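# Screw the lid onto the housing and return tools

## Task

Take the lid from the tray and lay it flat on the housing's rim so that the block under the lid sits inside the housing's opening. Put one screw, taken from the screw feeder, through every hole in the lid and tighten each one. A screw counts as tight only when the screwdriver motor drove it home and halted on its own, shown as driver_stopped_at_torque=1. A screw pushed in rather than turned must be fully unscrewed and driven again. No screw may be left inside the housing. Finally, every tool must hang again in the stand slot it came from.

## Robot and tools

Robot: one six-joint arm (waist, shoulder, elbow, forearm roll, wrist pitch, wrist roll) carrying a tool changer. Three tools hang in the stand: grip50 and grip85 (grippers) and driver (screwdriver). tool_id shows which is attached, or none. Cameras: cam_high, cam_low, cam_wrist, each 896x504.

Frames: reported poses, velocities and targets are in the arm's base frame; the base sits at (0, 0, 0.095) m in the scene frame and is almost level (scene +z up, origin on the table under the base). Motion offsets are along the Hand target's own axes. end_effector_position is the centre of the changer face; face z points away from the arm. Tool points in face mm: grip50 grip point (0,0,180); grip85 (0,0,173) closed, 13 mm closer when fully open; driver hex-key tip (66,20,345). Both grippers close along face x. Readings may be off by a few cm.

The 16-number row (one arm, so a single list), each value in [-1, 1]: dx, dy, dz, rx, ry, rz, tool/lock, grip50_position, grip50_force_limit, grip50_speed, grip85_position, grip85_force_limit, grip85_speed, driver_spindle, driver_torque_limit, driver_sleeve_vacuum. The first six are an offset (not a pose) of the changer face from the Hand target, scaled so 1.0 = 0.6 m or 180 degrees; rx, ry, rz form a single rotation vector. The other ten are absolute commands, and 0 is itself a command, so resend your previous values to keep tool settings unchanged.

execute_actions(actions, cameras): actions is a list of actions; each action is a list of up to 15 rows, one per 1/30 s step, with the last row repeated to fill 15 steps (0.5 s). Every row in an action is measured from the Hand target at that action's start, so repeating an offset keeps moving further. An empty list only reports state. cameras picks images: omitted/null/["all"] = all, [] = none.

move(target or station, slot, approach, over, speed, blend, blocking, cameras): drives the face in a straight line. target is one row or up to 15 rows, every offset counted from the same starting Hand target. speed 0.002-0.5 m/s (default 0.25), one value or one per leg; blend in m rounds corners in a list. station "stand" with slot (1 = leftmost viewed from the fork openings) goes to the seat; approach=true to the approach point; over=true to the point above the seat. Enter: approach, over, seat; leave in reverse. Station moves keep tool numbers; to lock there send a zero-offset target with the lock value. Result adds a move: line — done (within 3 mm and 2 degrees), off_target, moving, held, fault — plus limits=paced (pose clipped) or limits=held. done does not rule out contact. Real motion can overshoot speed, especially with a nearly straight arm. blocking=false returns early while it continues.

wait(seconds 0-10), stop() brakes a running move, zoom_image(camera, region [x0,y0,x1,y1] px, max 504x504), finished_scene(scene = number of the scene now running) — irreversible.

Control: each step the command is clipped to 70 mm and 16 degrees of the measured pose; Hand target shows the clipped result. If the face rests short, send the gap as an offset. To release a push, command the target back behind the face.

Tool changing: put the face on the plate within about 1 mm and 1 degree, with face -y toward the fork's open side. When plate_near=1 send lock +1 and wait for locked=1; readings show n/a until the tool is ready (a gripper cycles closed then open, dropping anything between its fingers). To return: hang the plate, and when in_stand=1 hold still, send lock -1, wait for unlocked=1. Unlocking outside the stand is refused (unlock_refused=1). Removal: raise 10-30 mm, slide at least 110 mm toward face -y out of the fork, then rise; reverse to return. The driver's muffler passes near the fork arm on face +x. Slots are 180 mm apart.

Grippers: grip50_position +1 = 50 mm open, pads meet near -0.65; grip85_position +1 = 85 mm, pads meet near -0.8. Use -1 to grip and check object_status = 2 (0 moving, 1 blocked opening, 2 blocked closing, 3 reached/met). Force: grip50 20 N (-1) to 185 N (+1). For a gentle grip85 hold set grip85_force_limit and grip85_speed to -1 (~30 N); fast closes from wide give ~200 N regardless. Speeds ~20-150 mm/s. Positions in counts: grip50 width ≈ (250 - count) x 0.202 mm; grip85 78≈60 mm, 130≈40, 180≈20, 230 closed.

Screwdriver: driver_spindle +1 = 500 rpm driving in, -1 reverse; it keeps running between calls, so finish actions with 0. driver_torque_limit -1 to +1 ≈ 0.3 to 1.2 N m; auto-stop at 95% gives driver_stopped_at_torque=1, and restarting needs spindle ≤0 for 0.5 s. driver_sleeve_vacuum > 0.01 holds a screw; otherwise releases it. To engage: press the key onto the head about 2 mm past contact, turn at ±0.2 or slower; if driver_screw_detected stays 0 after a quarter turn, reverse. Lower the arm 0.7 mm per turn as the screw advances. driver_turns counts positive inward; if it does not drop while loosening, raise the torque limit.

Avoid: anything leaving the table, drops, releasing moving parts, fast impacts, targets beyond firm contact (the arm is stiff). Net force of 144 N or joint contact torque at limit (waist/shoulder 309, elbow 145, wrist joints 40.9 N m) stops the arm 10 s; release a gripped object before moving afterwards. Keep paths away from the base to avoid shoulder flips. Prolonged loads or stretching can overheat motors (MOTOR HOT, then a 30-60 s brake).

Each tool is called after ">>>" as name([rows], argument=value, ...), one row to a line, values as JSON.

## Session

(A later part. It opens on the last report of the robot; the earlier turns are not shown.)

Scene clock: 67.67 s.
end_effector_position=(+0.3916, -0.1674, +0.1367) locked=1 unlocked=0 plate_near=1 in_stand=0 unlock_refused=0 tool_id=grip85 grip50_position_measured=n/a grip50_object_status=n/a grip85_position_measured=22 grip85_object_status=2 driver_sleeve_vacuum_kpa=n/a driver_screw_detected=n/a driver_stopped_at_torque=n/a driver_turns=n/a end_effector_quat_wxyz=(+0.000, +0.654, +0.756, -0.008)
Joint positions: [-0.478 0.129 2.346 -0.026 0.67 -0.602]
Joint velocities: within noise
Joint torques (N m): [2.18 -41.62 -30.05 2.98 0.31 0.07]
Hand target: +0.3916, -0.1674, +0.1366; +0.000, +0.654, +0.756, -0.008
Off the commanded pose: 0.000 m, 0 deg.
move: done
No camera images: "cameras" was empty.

>>> move(target=[0,0,0.0005,0,0,0,0,1,1,1,-1,-0.1,-1,0,-1,0], speed=0.01, cameras=[])

>>> move(target=[0,0,0.0005,0,0,0,0,1,1,1,-1,-0.1,-1,0,-1,0], speed=0.01, cameras=["cam_wrist"])

>>> zoom_image(camera="cam_wrist", region=[552, 92, 580, 116])

Scene clock: 68.57 s.
end_effector_position=(+0.3916, -0.1674, +0.1363) locked=1 unlocked=0 plate_near=1 in_stand=0 unlock_refused=0 tool_id=grip85 grip50_position_measured=n/a grip50_object_status=n/a grip85_position_measured=22 grip85_object_status=2 driver_sleeve_vacuum_kpa=n/a driver_screw_detected=n/a driver_stopped_at_torque=n/a driver_turns=n/a end_effector_quat_wxyz=(+0.000, +0.654, +0.756, -0.008)
Joint positions: [-0.478 0.129 2.346 -0.026 0.67 -0.602]
Joint velocities: within noise
Joint torques (N m): [1.98 -41.25 -28.88 2.9 0.56 0.01]
Hand target: +0.3916, -0.1674, +0.1363; +0.000, +0.654, +0.756, -0.008
Off the commanded pose: 0.000 m, 0 deg.
move: done
No camera images: "cameras" was empty.

Scene clock: 69.27 s.
end_effector_position=(+0.3916, -0.1674, +0.1361) locked=1 unlocked=0 plate_near=1 in_stand=0 unlock_refused=0 tool_id=grip85 grip50_position_measured=n/a grip50_object_status=n/a grip85_position_measured=22 grip85_object_status=2 driver_sleeve_vacuum_kpa=n/a driver_screw_detected=n/a driver_stopped_at_torque=n/a driver_turns=n/a end_effector_quat_wxyz=(+0.000, +0.654, +0.756, -0.008)
Joint positions: [-0.478 0.13 2.346 -0.026 0.669 -0.602]
Joint velocities: within noise
Joint torques (N m): [1.73 -35.91 -26.86 2.79 -0.78 0.11]
Hand target: +0.3916, -0.1674, +0.1360; +0.000, +0.654, +0.756, -0.008
Off the commanded pose: 0.000 m, 0 deg.
move: done
Images, in order (width x height): cam_wrist 896x504.

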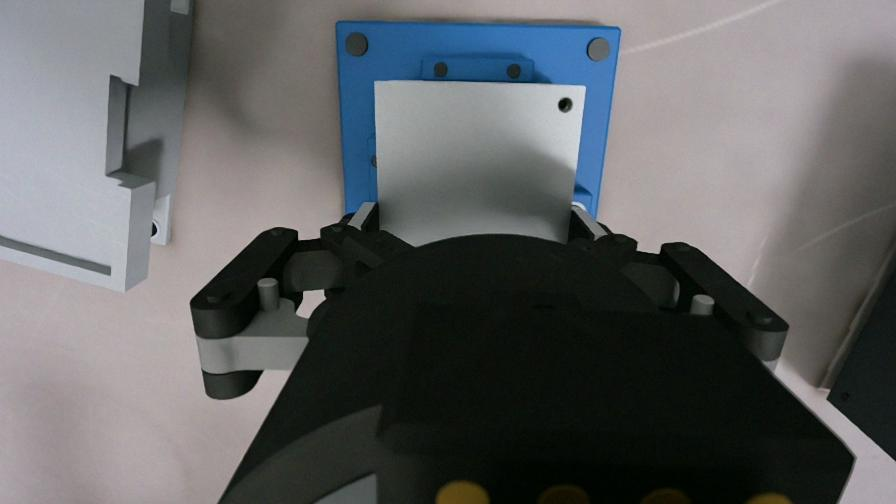

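Scaled by 18.000 from the camera's 896x504 image, which has a finer 1280x720 frame.

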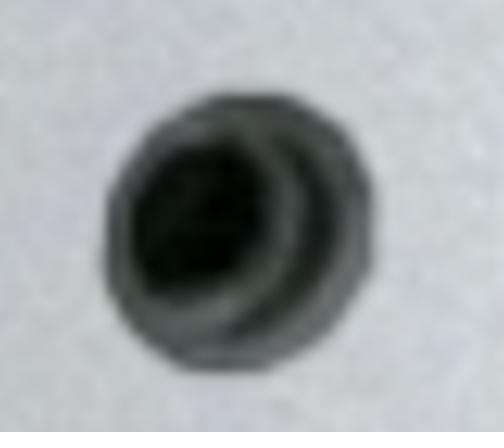

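>>> move(target=[0,0,0.00035,0,0,0,0,1,1,1,-1,-0.1,-1,0,-1,0], speed=0.01, cameras=[])

Scene clock: 70.17 s.
end_effector_position=(+0.3916, -0.1674, +0.1359) locked=1 unlocked=0 plate_near=1 in_stand=0 unlock_refused=0 tool_id=grip85 grip50_position_measured=n/a grip50_object_status=n/a grip85_position_measured=22 grip85_object_status=2 driver_sleeve_vacuum_kpa=n/a driver_screw_detected=n/a driver_stopped_at_torque=n/a driver_turns=n/a end_effector_quat_wxyz=(+0.000, +0.654, +0.756, -0.008)
Joint positions: [-0.478 0.13 2.347 -0.026 0.668 -0.602]
Joint velocities: within noise
Joint torques (N m): [1.56 -24.87 -21.87 2.83 -3.4 0.08]
Hand target: +0.3916, -0.1674, +0.1358; +0.000, +0.654, +0.756, -0.008
Off the commanded pose: 0.000 m, 0 deg.
move: done
No camera images: "cameras" was empty.

>>> move(target=[0,0,-0.0006,0,0,0,0,1,1,1,-1,-0.1,-1,0,-1,0], speed=0.01, cameras=[])

>>> move(target=[0,0,0,0,0,0,0,1,1,1,0.97,-0.1,-1,0,-1,0], speed=0.01, cameras=["cam_wrist"])

>>> zoom_image(camera="cam_wrist", region=[552, 92, 580, 116])

>>> zoom_image(camera="cam_wrist", region=[340, 50, 620, 230])

Scene clock: 71.03 s.
end_effector_position=(+0.3915, -0.1674, +0.1361) locked=1 unlocked=0 plate_near=1 in_stand=0 unlock_refused=0 tool_id=grip85 grip50_position_measured=n/a grip50_object_status=n/a grip85_position_measured=22 grip85_object_status=2 driver_sleeve_vacuum_kpa=n/a driver_screw_detected=n/a driver_stopped_at_torque=n/a driver_turns=n/a end_effector_quat_wxyz=(+0.000, +0.654, +0.756, -0.008)
Joint positions: [-0.478 0.13 2.346 -0.026 0.669 -0.602]
Joint velocities: within noise
Joint torques (N m): [1.65 -39.29 -27.89 2.58 0.08 0.05]
Hand target: +0.3916, -0.1674, +0.1362; +0.000, +0.654, +0.756, -0.008
Off the commanded pose: 0.000 m, 0 deg.
move: done
No camera images: "cameras" was empty.

Scene clock: 71.73 s.
end_effector_position=(+0.3916, -0.1674, +0.1362) locked=1 unlocked=0 plate_near=1 in_stand=0 unlock_refused=0 tool_id=grip85 grip50_position_measured=n/a grip50_object_status=n/a grip85_position_measured=7 grip85_object_status=3 driver_sleeve_vacuum_kpa=n/a driver_screw_detected=n/a driver_stopped_at_torque=n/a driver_turns=n/a end_effector_quat_wxyz=(+0.000, +0.654, +0.756, -0.008)
Joint positions: [-0.478 0.13 2.346 -0.026 0.669 -0.602]
Joint velocities: within noise
Joint torques (N m): [1.52 -43.2 -30.91 2.54 0.44 -0.02]
Hand target: +0.3916, -0.1674, +0.1362; +0.000, +0.654, +0.756, -0.008
Off the commanded pose: 0.000 m, 0 deg.
move: done
Images, in order (width x height): cam_wrist 896x504.

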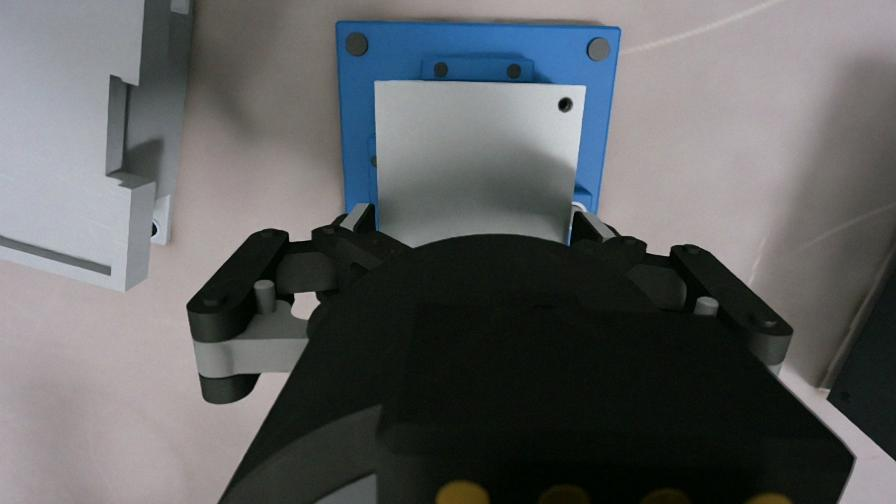

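Scaled by 18.000 from the camera's 896x504 image, which has a finer 1280x720 frame.

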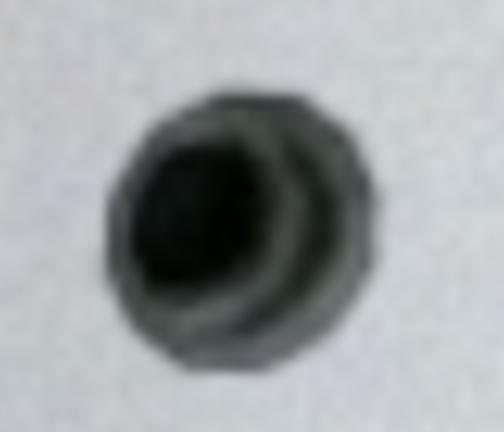

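Scaled by 1.800 from the camera's 896x504 image, which has a finer 1280x720 frame.

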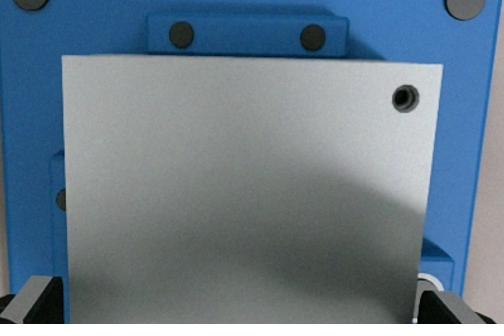

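>>> move([
  [0,0,-0.03,0,0,0,0,1,1,1,1,-0.1,-1,0,-1,0],
  [0,0,-0.44,0,0,0,0,1,1,1,1,-0.1,-1,0,-1,0],
], speed=[0.03,0.25], blend=0.005, cameras=["cam_wrist"])

>>> zoom_image(camera="cam_wrist", region=[370, 40, 550, 240])

Scene clock: 73.97 s.
end_effector_position=(+0.3943, -0.1641, +0.4001) locked=1 unlocked=0 plate_near=1 in_stand=0 unlock_refused=0 tool_id=grip85 grip50_position_measured=n/a grip50_object_status=n/a grip85_position_measured=3 grip85_object_status=3 driver_sleeve_vacuum_kpa=n/a driver_screw_detected=n/a driver_stopped_at_torque=n/a driver_turns=n/a end_effector_quat_wxyz=(+0.000, +0.654, +0.756, -0.008)
Joint positions: [-0.468 -0.171 2.054 -0.017 1.262 -0.608]
Joint velocities: within noise
Joint torques (N m): [1.22 -26.39 -47.45 4.02 0.4 0.05]
Hand target: +0.3943, -0.1641, +0.4002; +0.000, +0.654, +0.756, -0.008
Off the commanded pose: 0.000 m, 0 deg.
move: done
Images, in order (width x height): cam_wrist 896x504.

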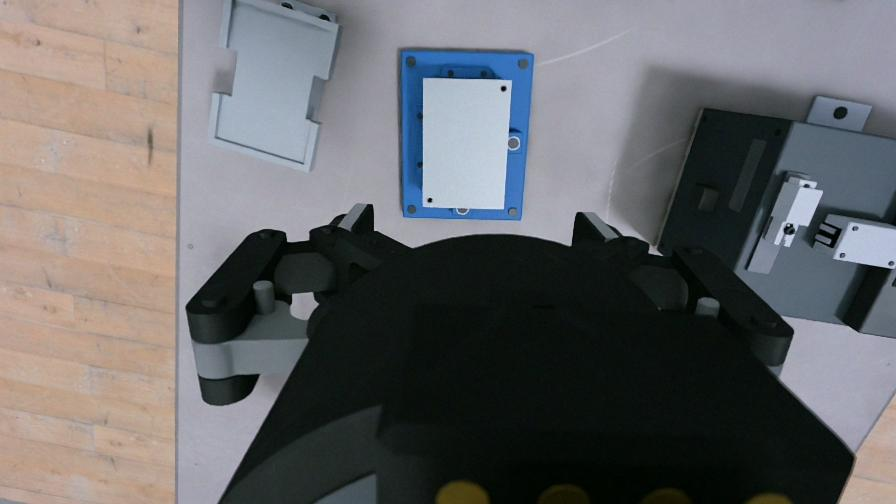

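Scaled by 2.520 from the camera's 896x504 image, which has a finer 1280x720 frame.

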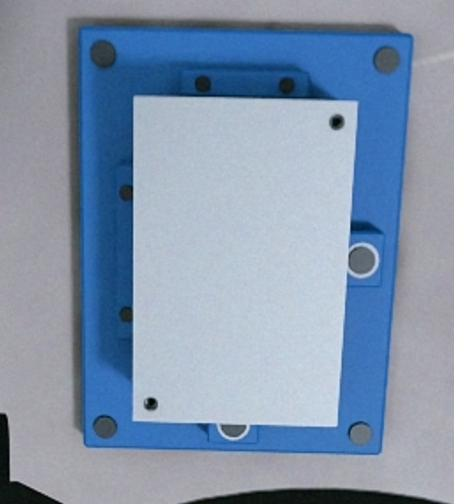

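>>> zoom_image(camera="cam_wrist", region=[490, 78, 518, 102])

>>> zoom_image(camera="cam_wrist", region=[416, 188, 444, 212])

Scaled by 18.000 from the camera's 896x504 image, which has a finer 1280x720 frame.

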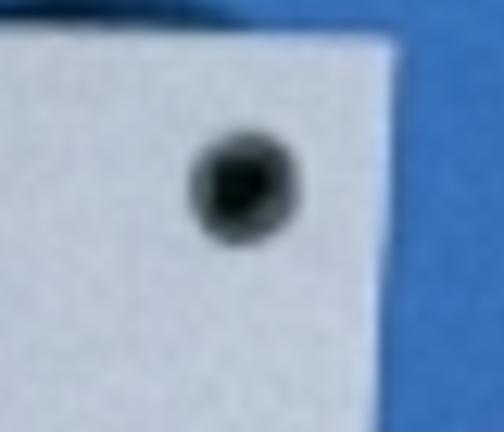

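Scaled by 18.000 from the camera's 896x504 image, which has a finer 1280x720 frame.

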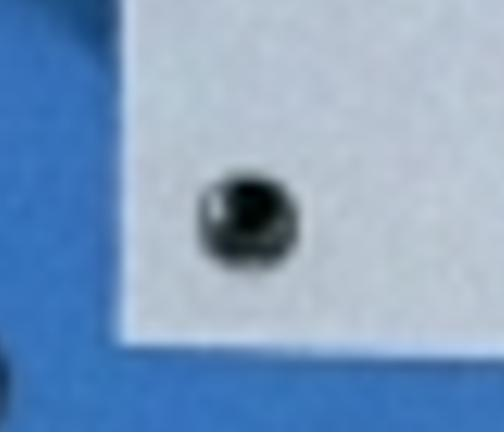

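>>> zoom_image(camera="cam_wrist", region=[730, 160, 850, 280])

Scaled by 4.200 from the camera's 896x504 image, which has a finer 1280x720 frame.

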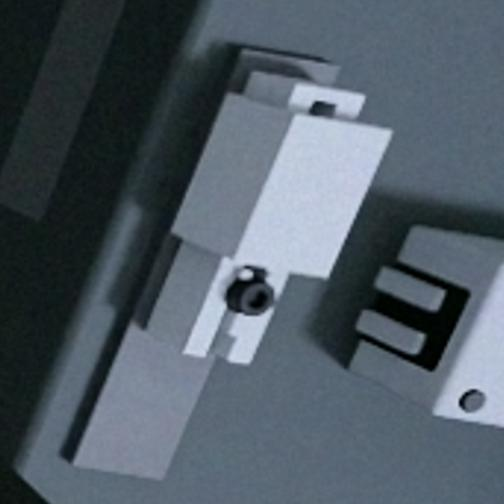

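>>> move(station="stand", slot=3, approach=true, speed=0.25, cameras=["cam_wrist"])

>>> move(station="stand", slot=3, over=true, speed=0.12, cameras=[])

>>> move(station="stand", slot=3, speed=0.04, cameras=["cam_wrist"])

Scene clock: 77.73 s.
end_effector_position=(+0.5488, -0.1629, +0.3320) locked=1 unlocked=0 plate_near=1 in_stand=0 unlock_refused=0 tool_id=grip85 grip50_position_measured=n/a grip50_object_status=n/a grip85_position_measured=3 grip85_object_status=3 driver_sleeve_vacuum_kpa=n/a driver_screw_detected=n/a driver_stopped_at_torque=n/a driver_turns=n/a end_effector_quat_wxyz=(+0.001, +0.724, +0.690, -0.008)
Joint positions: [-0.344 0.113 1.911 -0.017 1.123 -0.288]
Joint velocities: within noise
Joint torques (N m): [1.38 -55.5 -45.17 3.79 0.45 -0.03]
Hand target: +0.5488, -0.1629, +0.3320; +0.001, +0.724, +0.690, -0.008
Tool commands: tool/lock=+0.0 tool/grip50_position=+1.0 tool/grip50_force_limit=+1.0 tool/grip50_speed=+1.0 tool/grip85_position=+1.0 tool/grip85_force_limit=-0.1 tool/grip85_speed=-1.0 tool/driver_spindle=+0.0 tool/driver_torque_limit=-1.0 tool/driver_sleeve_vacuum=+0.0
Off the commanded pose: 0.000 m, 0 deg.
move: done; to station stand, slot 3, approach point
Images, in order (width x height): cam_wrist 896x504.

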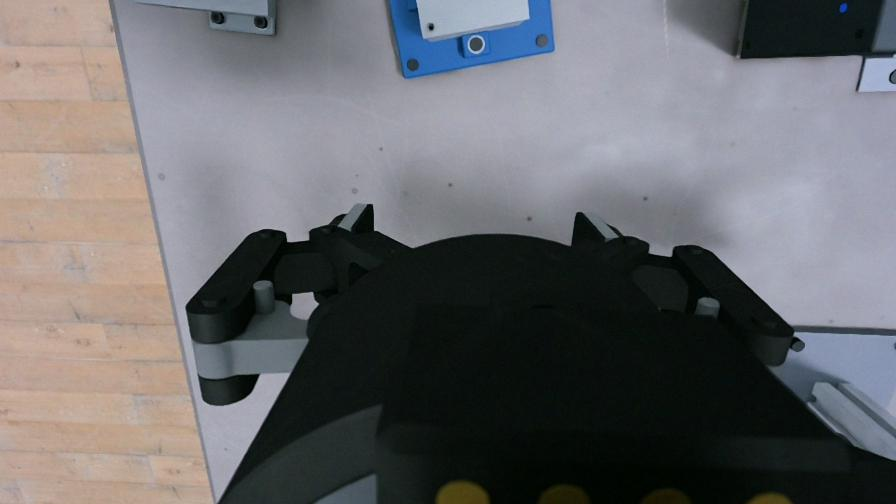

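Scene clock: 79.23 s.
end_effector_position=(+0.6886, -0.1696, +0.3305) locked=1 unlocked=0 plate_near=1 in_stand=0 unlock_refused=0 tool_id=grip85 grip50_position_measured=n/a grip50_object_status=n/a grip85_position_measured=3 grip85_object_status=3 driver_sleeve_vacuum_kpa=n/a driver_screw_detected=n/a driver_stopped_at_torque=n/a driver_turns=n/a end_effector_quat_wxyz=(+0.001, +0.724, +0.690, -0.008)
Joint positions: [-0.286 0.32 1.653 -0.016 1.174 -0.232]
Joint velocities: within noise
Joint torques (N m): [1.94 -80.31 -46.36 3.89 0.5 -0.07]
Hand target: +0.6886, -0.1697, +0.3305; +0.001, +0.724, +0.690, -0.008
Tool commands: tool/lock=+0.0 tool/grip50_position=+1.0 tool/grip50_force_limit=+1.0 tool/grip50_speed=+1.0 tool/grip85_position=+1.0 tool/grip85_force_limit=-0.1 tool/grip85_speed=-1.0 tool/driver_spindle=+0.0 tool/driver_torque_limit=-1.0 tool/driver_sleeve_vacuum=+0.0
Off the commanded pose: 0.000 m, 0 deg.
move: done; to station stand, slot 3, over the seat
No camera images: "cameras" was empty.

Scene clock: 80.03 s.
end_effector_position=(+0.6884, -0.1699, +0.3086) locked=1 unlocked=0 plate_near=1 in_stand=1 unlock_refused=0 tool_id=grip85 grip50_position_measured=n/a grip50_object_status=n/a grip85_position_measured=3 grip85_object_status=3 driver_sleeve_vacuum_kpa=n/a driver_screw_detected=n/a driver_stopped_at_torque=n/a driver_turns=n/a end_effector_quat_wxyz=(+0.001, +0.724, +0.690, -0.008)
Joint positions: [-0.287 0.335 1.676 -0.016 1.137 -0.231]
Joint velocities: within noise
Joint torques (N m): [1.96 -66.43 -36.69 2.91 -0.05 0.11]
Hand target: +0.6883, -0.1699, +0.3085; +0.001, +0.724, +0.690, -0.008
Tool commands: tool/lock=+0.0 tool/grip50_position=+1.0 tool/grip50_force_limit=+1.0 tool/grip50_speed=+1.0 tool/grip85_position=+1.0 tool/grip85_force_limit=-0.1 tool/grip85_speed=-1.0 tool/driver_spindle=+0.0 tool/driver_torque_limit=-1.0 tool/driver_sleeve_vacuum=+0.0
Off the commanded pose: 0.000 m, 0 deg.
move: done; to station stand, slot 3
Images, in order (width x height): cam_wrist 896x504.

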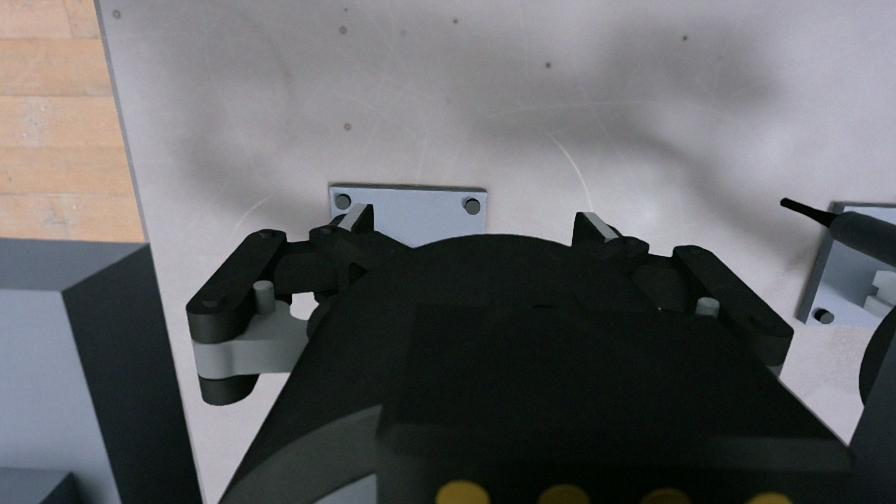

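>>> execute_actions([
  [[0,0,0,0,0,0,-1,1,1,1,1,-0.1,-1,0,-1,0]],
  [[0,0,0,0,0,0,-1,1,1,1,1,-0.1,-1,0,-1,0]],
], cameras=[])

Scene clock: 81.37 s.
end_effector_position=(+0.6883, -0.1699, +0.3085) locked=0 unlocked=1 plate_near=1 in_stand=1 unlock_refused=0 tool_id=none grip50_position_measured=n/a grip50_object_status=n/a grip85_position_measured=n/a grip85_object_status=n/a driver_sleeve_vacuum_kpa=n/a driver_screw_detected=n/a driver_stopped_at_torque=n/a driver_turns=n/a end_effector_quat_wxyz=(+0.001, +0.724, +0.690, -0.008)
Joint positions: [-0.287 0.335 1.676 -0.016 1.137 -0.231]
Joint velocities: within noise
Joint torques (N m): [1.17 -57.8 -30.37 3.27 -0.18 0.02]
Hand target: +0.6883, -0.1699, +0.3085; +0.001, +0.724, +0.690, -0.008
Tool commands: tool/lock=+0.0 tool/grip50_position=+1.0 tool/grip50_force_limit=+1.0 tool/grip50_speed=+1.0 tool/grip85_position=+1.0 tool/grip85_force_limit=-0.1 tool/grip85_speed=-1.0 tool/driver_spindle=+0.0 tool/driver_torque_limit=-1.0 tool/driver_sleeve_vacuum=+0.0
Off the commanded pose: 0.000 m, 0 deg.
Step readings (end_effector_position):
0: (+0.6884, -0.1699, +0.3086)
1: (+0.6884, -0.1699, +0.3086)
2: (+0.6884, -0.1699, +0.3085)
4: (+0.6884, -0.1699, +0.3085)
8: (+0.6883, -0.1699, +0.3085)
15: (+0.6883, -0.1699, +0.3085)
16: (+0.6883, -0.1699, +0.3085)
17: (+0.6883, -0.1699, +0.3085)
19: (+0.6883, -0.1699, +0.3085)
23: (+0.6883, -0.1699, +0.3085)
30: (+0.6883, -0.1699, +0.3085)
No camera images: "cameras" was empty.

>>> move([
  [0,0,-0.1,0,0,0,0,1,1,1,1,-0.1,-1,0,0,0],
  [0.3,0,-0.1,0,0,0,0,1,1,1,1,-0.1,-1,0,0,0],
], speed=[0.12,0.25], blend=0.01, cameras=["cam_wrist"])

>>> move(station="stand", slot=2, over=true, speed=0.12, cameras=[])

>>> move(station="stand", slot=2, speed=0.04, cameras=["cam_wrist"])

Scene clock: 83.27 s.
end_effector_position=(+0.6977, +0.0106, +0.3662) locked=0 unlocked=1 plate_near=0 in_stand=0 unlock_refused=0 tool_id=none grip50_position_measured=n/a grip50_object_status=n/a grip85_position_measured=n/a grip85_object_status=n/a driver_sleeve_vacuum_kpa=n/a driver_screw_detected=n/a driver_stopped_at_torque=n/a driver_turns=n/a end_effector_quat_wxyz=(+0.001, +0.724, +0.690, -0.008)
Joint positions: [-0.031 0.283 1.635 -0.014 1.233 0.022]
Joint velocities: within noise
Joint torques (N m): [0.57 -67.88 -40.67 3.97 0.35 0.02]
Hand target: +0.6976, +0.0106, +0.3661; +0.001, +0.724, +0.690, -0.008
Off the commanded pose: 0.000 m, 0 deg.
move: done
Images, in order (width x height): cam_wrist 896x504.

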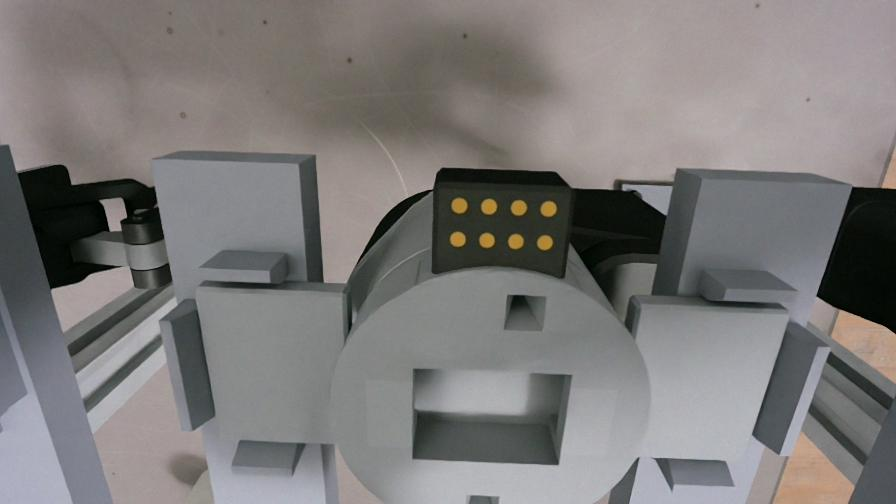

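Scene clock: 84.03 s.
end_effector_position=(+0.6974, +0.0103, +0.3283) locked=0 unlocked=1 plate_near=0 in_stand=0 unlock_refused=0 tool_id=none grip50_position_measured=n/a grip50_object_status=n/a grip85_position_measured=n/a grip85_object_status=n/a driver_sleeve_vacuum_kpa=n/a driver_screw_detected=n/a driver_stopped_at_torque=n/a driver_turns=n/a end_effector_quat_wxyz=(+0.001, +0.724, +0.690, -0.008)
Joint positions: [-0.031 0.305 1.678 -0.013 1.168 0.022]
Joint velocities: within noise
Joint torques (N m): [1.67 -69.28 -39.66 3.88 0.45 0]
Hand target: +0.6974, +0.0103, +0.3283; +0.001, +0.724, +0.690, -0.008
Tool commands: tool/lock=+0.0 tool/grip50_position=+1.0 tool/grip50_force_limit=+1.0 tool/grip50_speed=+1.0 tool/grip85_position=+1.0 tool/grip85_force_limit=-0.1 tool/grip85_speed=-1.0 tool/driver_spindle=+0.0 tool/driver_torque_limit=+0.0 tool/driver_sleeve_vacuum=+0.0
Off the commanded pose: 0.000 m, 0 deg.
move: done; to station stand, slot 2, over the seat
No camera images: "cameras" was empty.

Scene clock: 84.83 s.
end_effector_position=(+0.6972, +0.0100, +0.3064) locked=0 unlocked=1 plate_near=1 in_stand=1 unlock_refused=0 tool_id=none grip50_position_measured=n/a grip50_object_status=n/a grip85_position_measured=n/a grip85_object_status=n/a driver_sleeve_vacuum_kpa=n/a driver_screw_detected=n/a driver_stopped_at_torque=n/a driver_turns=n/a end_effector_quat_wxyz=(+0.001, +0.724, +0.690, -0.008)
Joint positions: [-0.032 0.32 1.701 -0.013 1.13 0.022]
Joint velocities: within noise
Joint torques (N m): [4.04 -61.04 -34.52 4.16 -0.06 -0.04]
Hand target: +0.6972, +0.0100, +0.3063; +0.001, +0.724, +0.690, -0.008
Tool commands: tool/lock=+0.0 tool/grip50_position=+1.0 tool/grip50_force_limit=+1.0 tool/grip50_speed=+1.0 tool/grip85_position=+1.0 tool/grip85_force_limit=-0.1 tool/grip85_speed=-1.0 tool/driver_spindle=+0.0 tool/driver_torque_limit=+0.0 tool/driver_sleeve_vacuum=+0.0
Off the commanded pose: 0.000 m, 0 deg.
move: done; to station stand, slot 2
Images, in order (width x height): cam_wrist 896x504.

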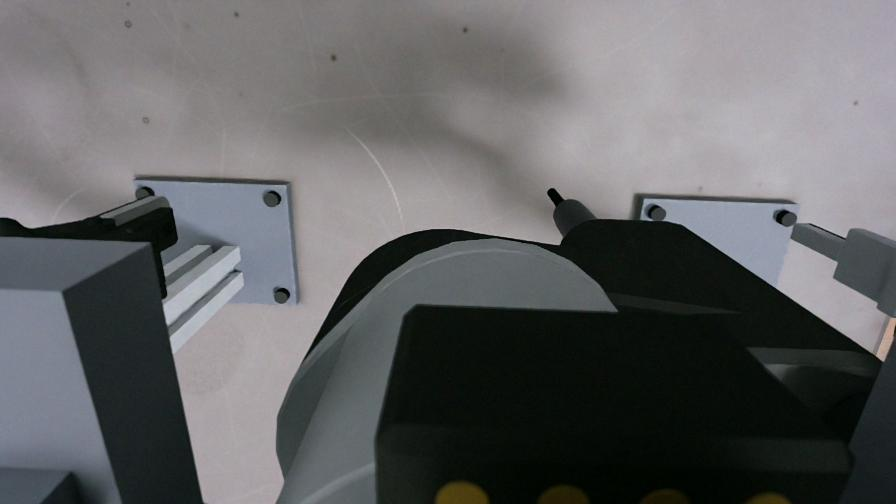

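>>> execute_actions([
  [[0,0,0,0,0,0,1,1,1,1,1,-0.1,-1,0,0,0]],
  [[0,0,0,0,0,0,1,1,1,1,1,-0.1,-1,0,0,0]],
], cameras=[])

Scene clock: 86.27 s.
end_effector_position=(+0.6972, +0.0100, +0.3063) locked=1 unlocked=0 plate_near=1 in_stand=1 unlock_refused=0 tool_id=driver grip50_position_measured=n/a grip50_object_status=n/a grip85_position_measured=n/a grip85_object_status=n/a driver_sleeve_vacuum_kpa=n/a driver_screw_detected=n/a driver_stopped_at_torque=n/a driver_turns=n/a end_effector_quat_wxyz=(+0.001, +0.724, +0.690, -0.008)
Joint positions: [-0.032 0.32 1.701 -0.013 1.13 0.022]
Joint velocities: within noise
Joint torques (N m): [5.38 -59.94 -32.5 3.46 -0.33 0.09]
Hand target: +0.6972, +0.0100, +0.3063; +0.001, +0.724, +0.690, -0.008
Tool commands: tool/lock=+0.0 tool/grip50_position=+1.0 tool/grip50_force_limit=+1.0 tool/grip50_speed=+1.0 tool/grip85_position=+1.0 tool/grip85_force_limit=-0.1 tool/grip85_speed=-1.0 tool/driver_spindle=+0.0 tool/driver_torque_limit=+0.0 tool/driver_sleeve_vacuum=+0.0
Off the commanded pose: 0.000 m, 0 deg.
Step readings (end_effector_position):
0: (+0.6972, +0.0100, +0.3063)
1: (+0.6972, +0.0100, +0.3063)
2: (+0.6972, +0.0100, +0.3063)
4: (+0.6972, +0.0100, +0.3063)
8: (+0.6972, +0.0100, +0.3063)
15: (+0.6972, +0.0100, +0.3063)
16: (+0.6972, +0.0100, +0.3063)
17: (+0.6972, +0.0100, +0.3063)
19: (+0.6972, +0.0100, +0.3063)
23: (+0.6972, +0.0100, +0.3063)
30: (+0.6972, +0.0100, +0.3063)
No camera images: "cameras" was empty.

>>> move(station="stand", slot=2, over=true, speed=0.06, cameras=[])

>>> move(station="stand", slot=2, approach=true, speed=0.15, cameras=["cam_wrist"])

Scene clock: 87.20 s.
end_effector_position=(+0.6974, +0.0103, +0.3283) locked=1 unlocked=0 plate_near=1 in_stand=0 unlock_refused=0 tool_id=driver grip50_position_measured=n/a grip50_object_status=n/a grip85_position_measured=n/a grip85_object_status=n/a driver_sleeve_vacuum_kpa=0 driver_screw_detected=0 driver_stopped_at_torque=0 driver_turns=0.00 end_effector_quat_wxyz=(+0.001, +0.724, +0.690, -0.008)
Joint positions: [-0.031 0.306 1.678 -0.013 1.168 0.022]
Joint velocities: within noise
Joint torques (N m): [1.73 -86 -52.18 4.56 -0.03 0.07]
Hand target: +0.6974, +0.0103, +0.3283; +0.001, +0.724, +0.690, -0.008
Tool commands: tool/lock=+0.0 tool/grip50_position=+1.0 tool/grip50_force_limit=+1.0 tool/grip50_speed=+1.0 tool/grip85_position=+1.0 tool/grip85_force_limit=-0.1 tool/grip85_speed=-1.0 tool/driver_spindle=+0.0 tool/driver_torque_limit=+0.0 tool/driver_sleeve_vacuum=+0.0
Off the commanded pose: 0.000 m, 0 deg.
move: done; to station stand, slot 2, over the seat
No camera images: "cameras" was empty.

Scene clock: 88.47 s.
end_effector_position=(+0.5577, +0.0171, +0.3298) locked=1 unlocked=0 plate_near=1 in_stand=0 unlock_refused=0 tool_id=driver grip50_position_measured=n/a grip50_object_status=n/a grip85_position_measured=n/a grip85_object_status=n/a driver_sleeve_vacuum_kpa=0 driver_screw_detected=0 driver_stopped_at_torque=0 driver_turns=0.00 end_effector_quat_wxyz=(+0.001, +0.724, +0.690, -0.008)
Joint positions: [-0.027 0.094 1.937 -0.013 1.12 0.027]
Joint velocities: within noise
Joint torques (N m): [1.45 -59.42 -51.39 4.42 0.06 0.01]
Hand target: +0.5577, +0.0171, +0.3298; +0.001, +0.724, +0.690, -0.008
Tool commands: tool/lock=+0.0 tool/grip50_position=+1.0 tool/grip50_force_limit=+1.0 tool/grip50_speed=+1.0 tool/grip85_position=+1.0 tool/grip85_force_limit=-0.1 tool/grip85_speed=-1.0 tool/driver_spindle=+0.0 tool/driver_torque_limit=+0.0 tool/driver_sleeve_vacuum=+0.0
Off the commanded pose: 0.000 m, 0 deg.
move: done; to station stand, slot 2, approach point
Images, in order (width x height): cam_wrist 896x504.

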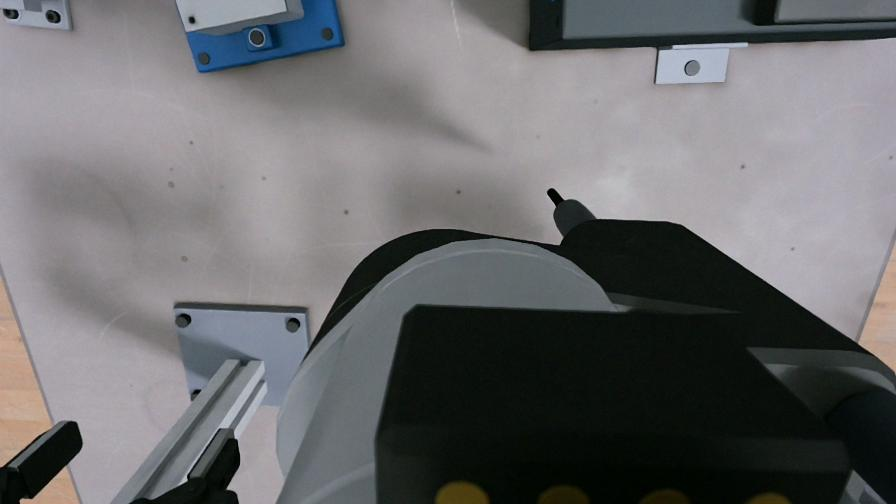

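>>> move([
  [0.0,0.0,-0.2723,0,0,0,0,1,1,1,1,-0.1,-1,0,0,0],
  [0.0025,-0.299,-0.2723,0,0,0,0,1,1,1,1,-0.1,-1,0,0,0],
], speed=0.22, blend=0.06)

>>> zoom_image(camera="cam_high", region=[360, 140, 480, 260])

>>> zoom_image(camera="cam_low", region=[500, 200, 680, 400])

Scene clock: 91.33 s.
end_effector_position=(+0.3803, +0.0292, +0.4948) locked=1 unlocked=0 plate_near=1 in_stand=0 unlock_refused=0 tool_id=driver grip50_position_measured=n/a grip50_object_status=n/a grip85_position_measured=n/a grip85_object_status=n/a driver_sleeve_vacuum_kpa=0 driver_screw_detected=0 driver_stopped_at_torque=0 driver_turns=0.00 end_effector_quat_wxyz=(+0.001, +0.724, +0.690, -0.008)
Joint positions: [-0.008 -0.284 1.965 -0.012 1.471 0.042]
Joint velocities: within noise
Joint torques (N m): [1.11 -20.15 -56.73 4.98 0.02 0.01]
Hand target: +0.3802, +0.0292, +0.4949; +0.001, +0.724, +0.690, -0.008
Off the commanded pose: 0.000 m, 0 deg.
move: done

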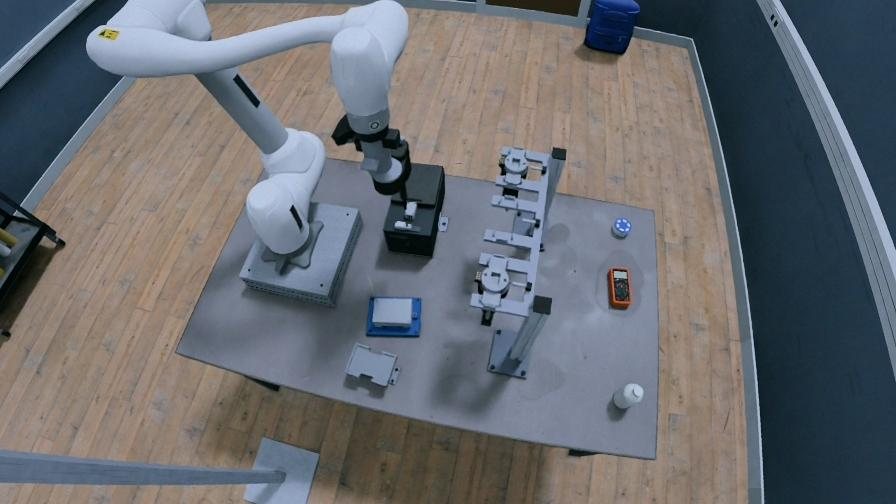

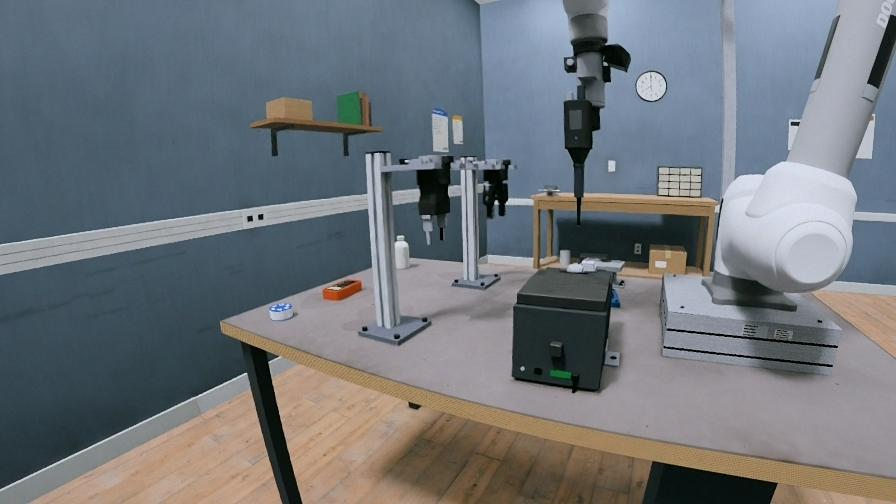

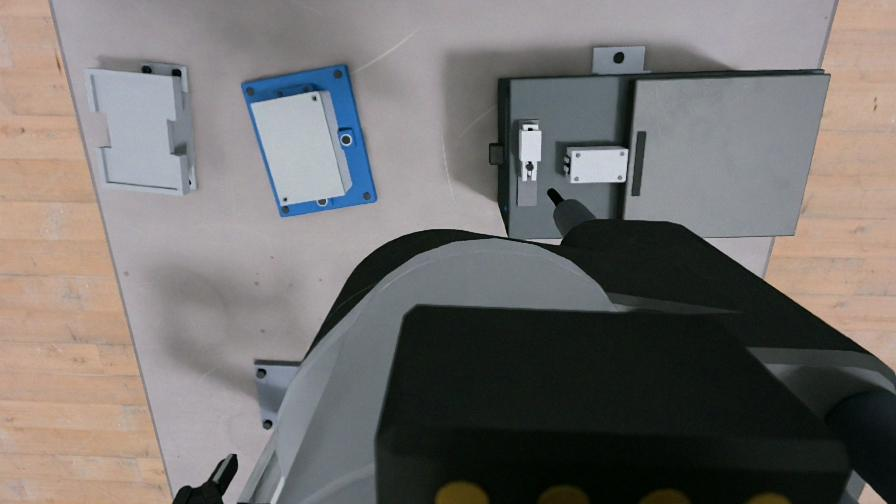

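Scaled by 4.200 from the camera's 896x504 image, which has a finer 1280x720 frame.

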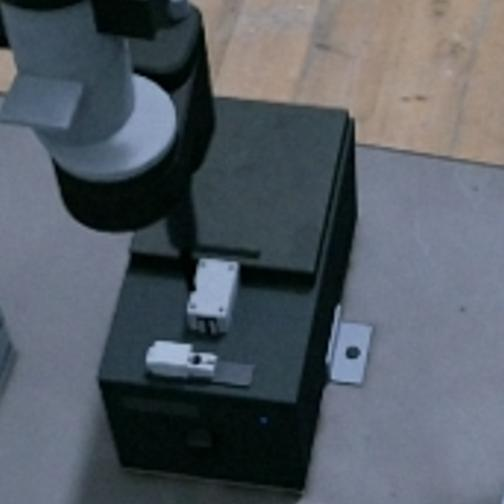

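Scaled by 2.520 from the camera's 896x504 image, which has a finer 1280x720 frame.

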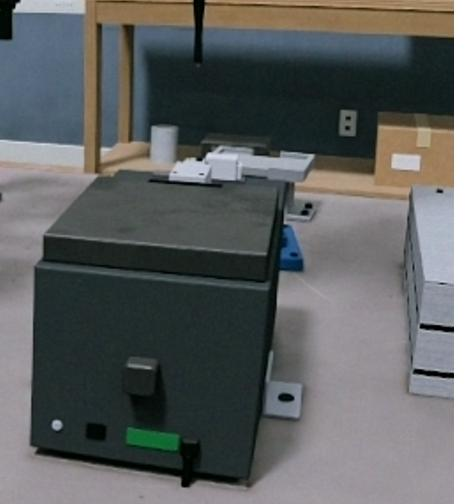

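>>> zoom_image(camera="cam_wrist", region=[500, 110, 640, 220])

Scaled by 3.600 from the camera's 896x504 image, which has a finer 1280x720 frame.

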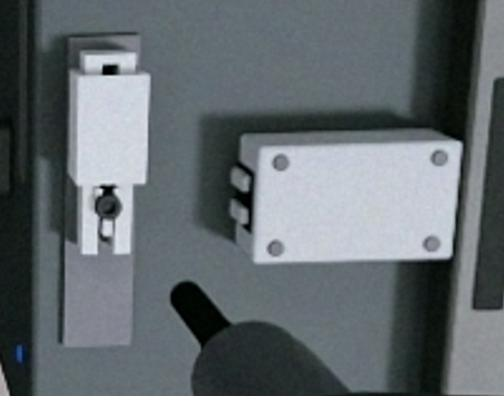

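>>> move(target=[-0.0067,-0.003,0.1150,0,0,0,0,1,1,1,1,-0.1,-1,0,0,0], speed=0.1, cameras=["cam_wrist"])

>>> zoom_image(camera="cam_wrist", region=[500, 140, 600, 240])

Scene clock: 92.80 s.
end_effector_position=(+0.3775, +0.0245, +0.4260) locked=1 unlocked=0 plate_near=1 in_stand=0 unlock_refused=0 tool_id=driver grip50_position_measured=n/a grip50_object_status=n/a grip85_position_measured=n/a grip85_object_status=n/a driver_sleeve_vacuum_kpa=0 driver_screw_detected=0 driver_stopped_at_torque=0 driver_turns=0.00 end_effector_quat_wxyz=(+0.001, +0.724, +0.690, -0.008)
Joint positions: [-0.02 -0.268 2.079 -0.012 1.341 0.031]
Joint velocities: within noise
Joint torques (N m): [0.94 -20.98 -55.49 4.8 0.13 0.01]
Hand target: +0.3775, +0.0245, +0.4259; +0.001, +0.724, +0.690, -0.008
Off the commanded pose: 0.000 m, 0 deg.
move: done
Images, in order (width x height): cam_wrist 896x504.

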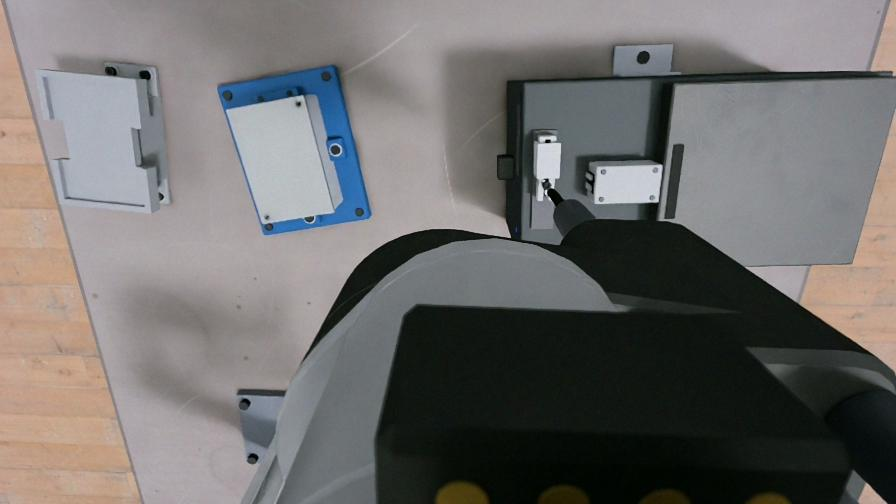

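Scaled by 5.040 from the camera's 896x504 image, which has a finer 1280x720 frame.

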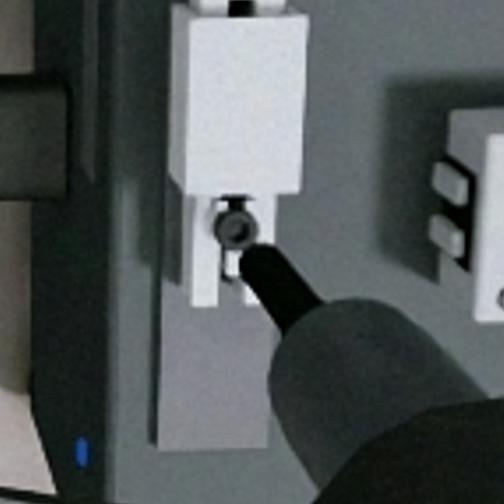

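>>> move(target=[-0.0002,0,0.0233,0,0,0,0,1,1,1,1,-0.1,-1,0,0,0], speed=0.04, cameras=["cam_wrist"])

>>> zoom_image(camera="cam_wrist", region=[525, 165, 585, 225])

Scene clock: 93.90 s.
end_effector_position=(+0.3774, +0.0242, +0.4120) locked=1 unlocked=0 plate_near=1 in_stand=0 unlock_refused=0 tool_id=driver grip50_position_measured=n/a grip50_object_status=n/a grip85_position_measured=n/a grip85_object_status=n/a driver_sleeve_vacuum_kpa=0 driver_screw_detected=0 driver_stopped_at_torque=0 driver_turns=0.00 end_effector_quat_wxyz=(+0.001, +0.724, +0.690, -0.008)
Joint positions: [-0.021 -0.262 2.1 -0.012 1.313 0.03]
Joint velocities: within noise
Joint torques (N m): [0.75 -19.6 -53.12 4.61 -0.02 0.05]
Hand target: +0.3774, +0.0242, +0.4120; +0.001, +0.724, +0.690, -0.008
Off the commanded pose: 0.000 m, 0 deg.
move: done
Images, in order (width x height): cam_wrist 896x504.

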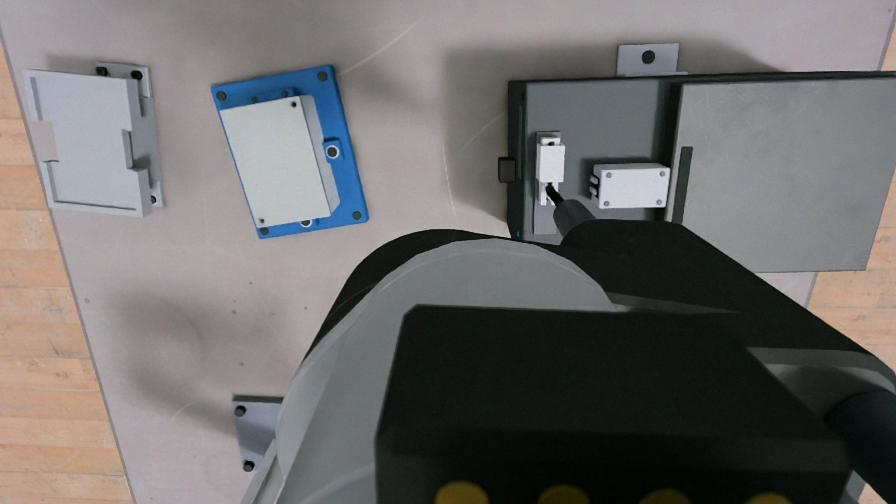

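Scaled by 8.400 from the camera's 896x504 image, which has a finer 1280x720 frame.

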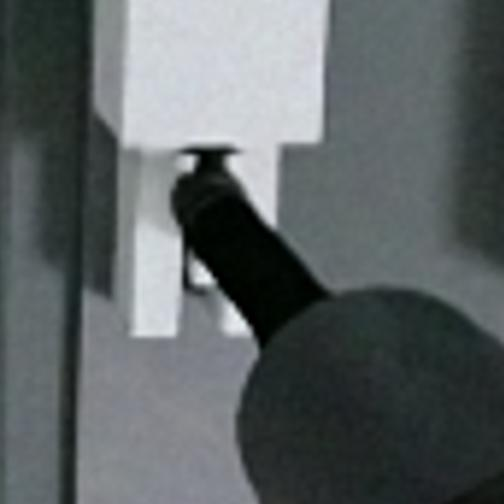

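>>> move(target=[0,-0.0001,0.0058,0,0,0,0,1,1,1,1,-0.1,-1,0,0,1], speed=0.02, cameras=["cam_wrist"])

>>> zoom_image(camera="cam_wrist", region=[525, 165, 585, 225])

>>> move(target=[0,0,0.0028,0,0,0,0,1,1,1,1,-0.1,-1,0,0,1], speed=0.01, cameras=["cam_wrist"])

>>> zoom_image(camera="cam_wrist", region=[525, 165, 585, 225])

Scene clock: 94.87 s.
end_effector_position=(+0.3773, +0.0242, +0.4085) locked=1 unlocked=0 plate_near=1 in_stand=0 unlock_refused=0 tool_id=driver grip50_position_measured=n/a grip50_object_status=n/a grip85_position_measured=n/a grip85_object_status=n/a driver_sleeve_vacuum_kpa=14 driver_screw_detected=0 driver_stopped_at_torque=0 driver_turns=0.00 end_effector_quat_wxyz=(+0.001, +0.724, +0.690, -0.008)
Joint positions: [-0.021 -0.26 2.106 -0.012 1.306 0.03]
Joint velocities: within noise
Joint torques (N m): [0.92 -19.4 -51.82 4.43 0.24 0.02]
Hand target: +0.3773, +0.0242, +0.4085; +0.001, +0.724, +0.690, -0.008
Off the commanded pose: 0.000 m, 0 deg.
move: done
Images, in order (width x height): cam_wrist 896x504.

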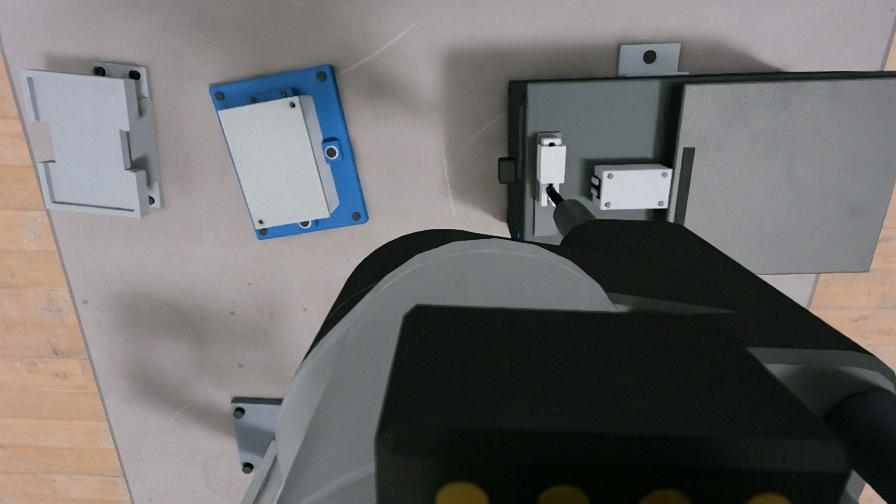

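Scaled by 8.400 from the camera's 896x504 image, which has a finer 1280x720 frame.

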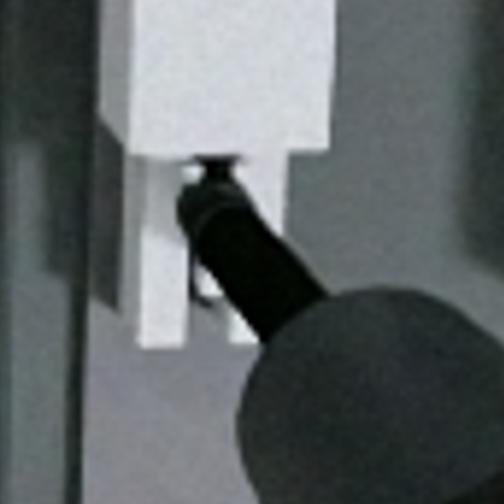

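Scene clock: 95.57 s.
end_effector_position=(+0.3773, +0.0242, +0.4068) locked=1 unlocked=0 plate_near=1 in_stand=0 unlock_refused=0 tool_id=driver grip50_position_measured=n/a grip50_object_status=n/a grip85_position_measured=n/a grip85_object_status=n/a driver_sleeve_vacuum_kpa=14 driver_screw_detected=0 driver_stopped_at_torque=0 driver_turns=0.00 end_effector_quat_wxyz=(+0.001, +0.724, +0.690, -0.008)
Joint positions: [-0.021 -0.259 2.108 -0.012 1.303 0.03]
Joint velocities: within noise
Joint torques (N m): [0.92 -18.64 -51.23 4.38 0.24 0]
Hand target: +0.3773, +0.0242, +0.4068; +0.001, +0.724, +0.690, -0.008
Off the commanded pose: 0.000 m, 0 deg.
move: done
Images, in order (width x height): cam_wrist 896x504.

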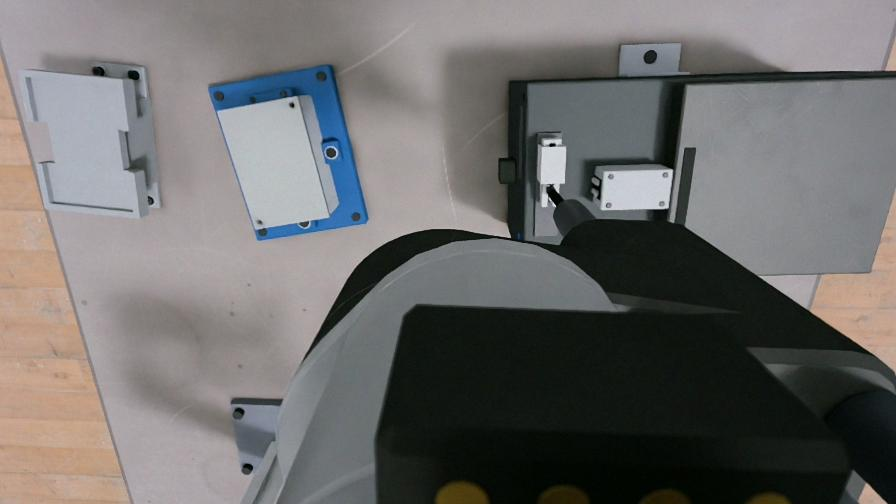

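Scaled by 8.400 from the camera's 896x504 image, which has a finer 1280x720 frame.

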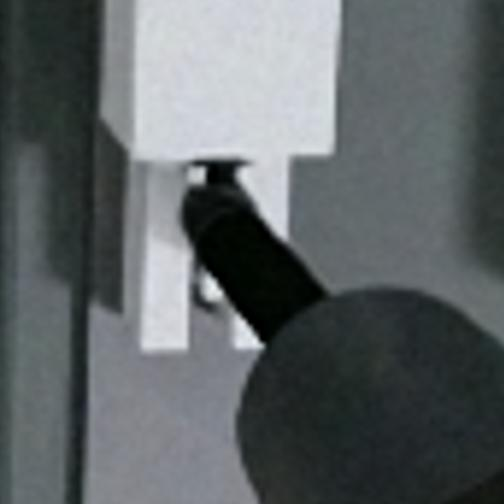

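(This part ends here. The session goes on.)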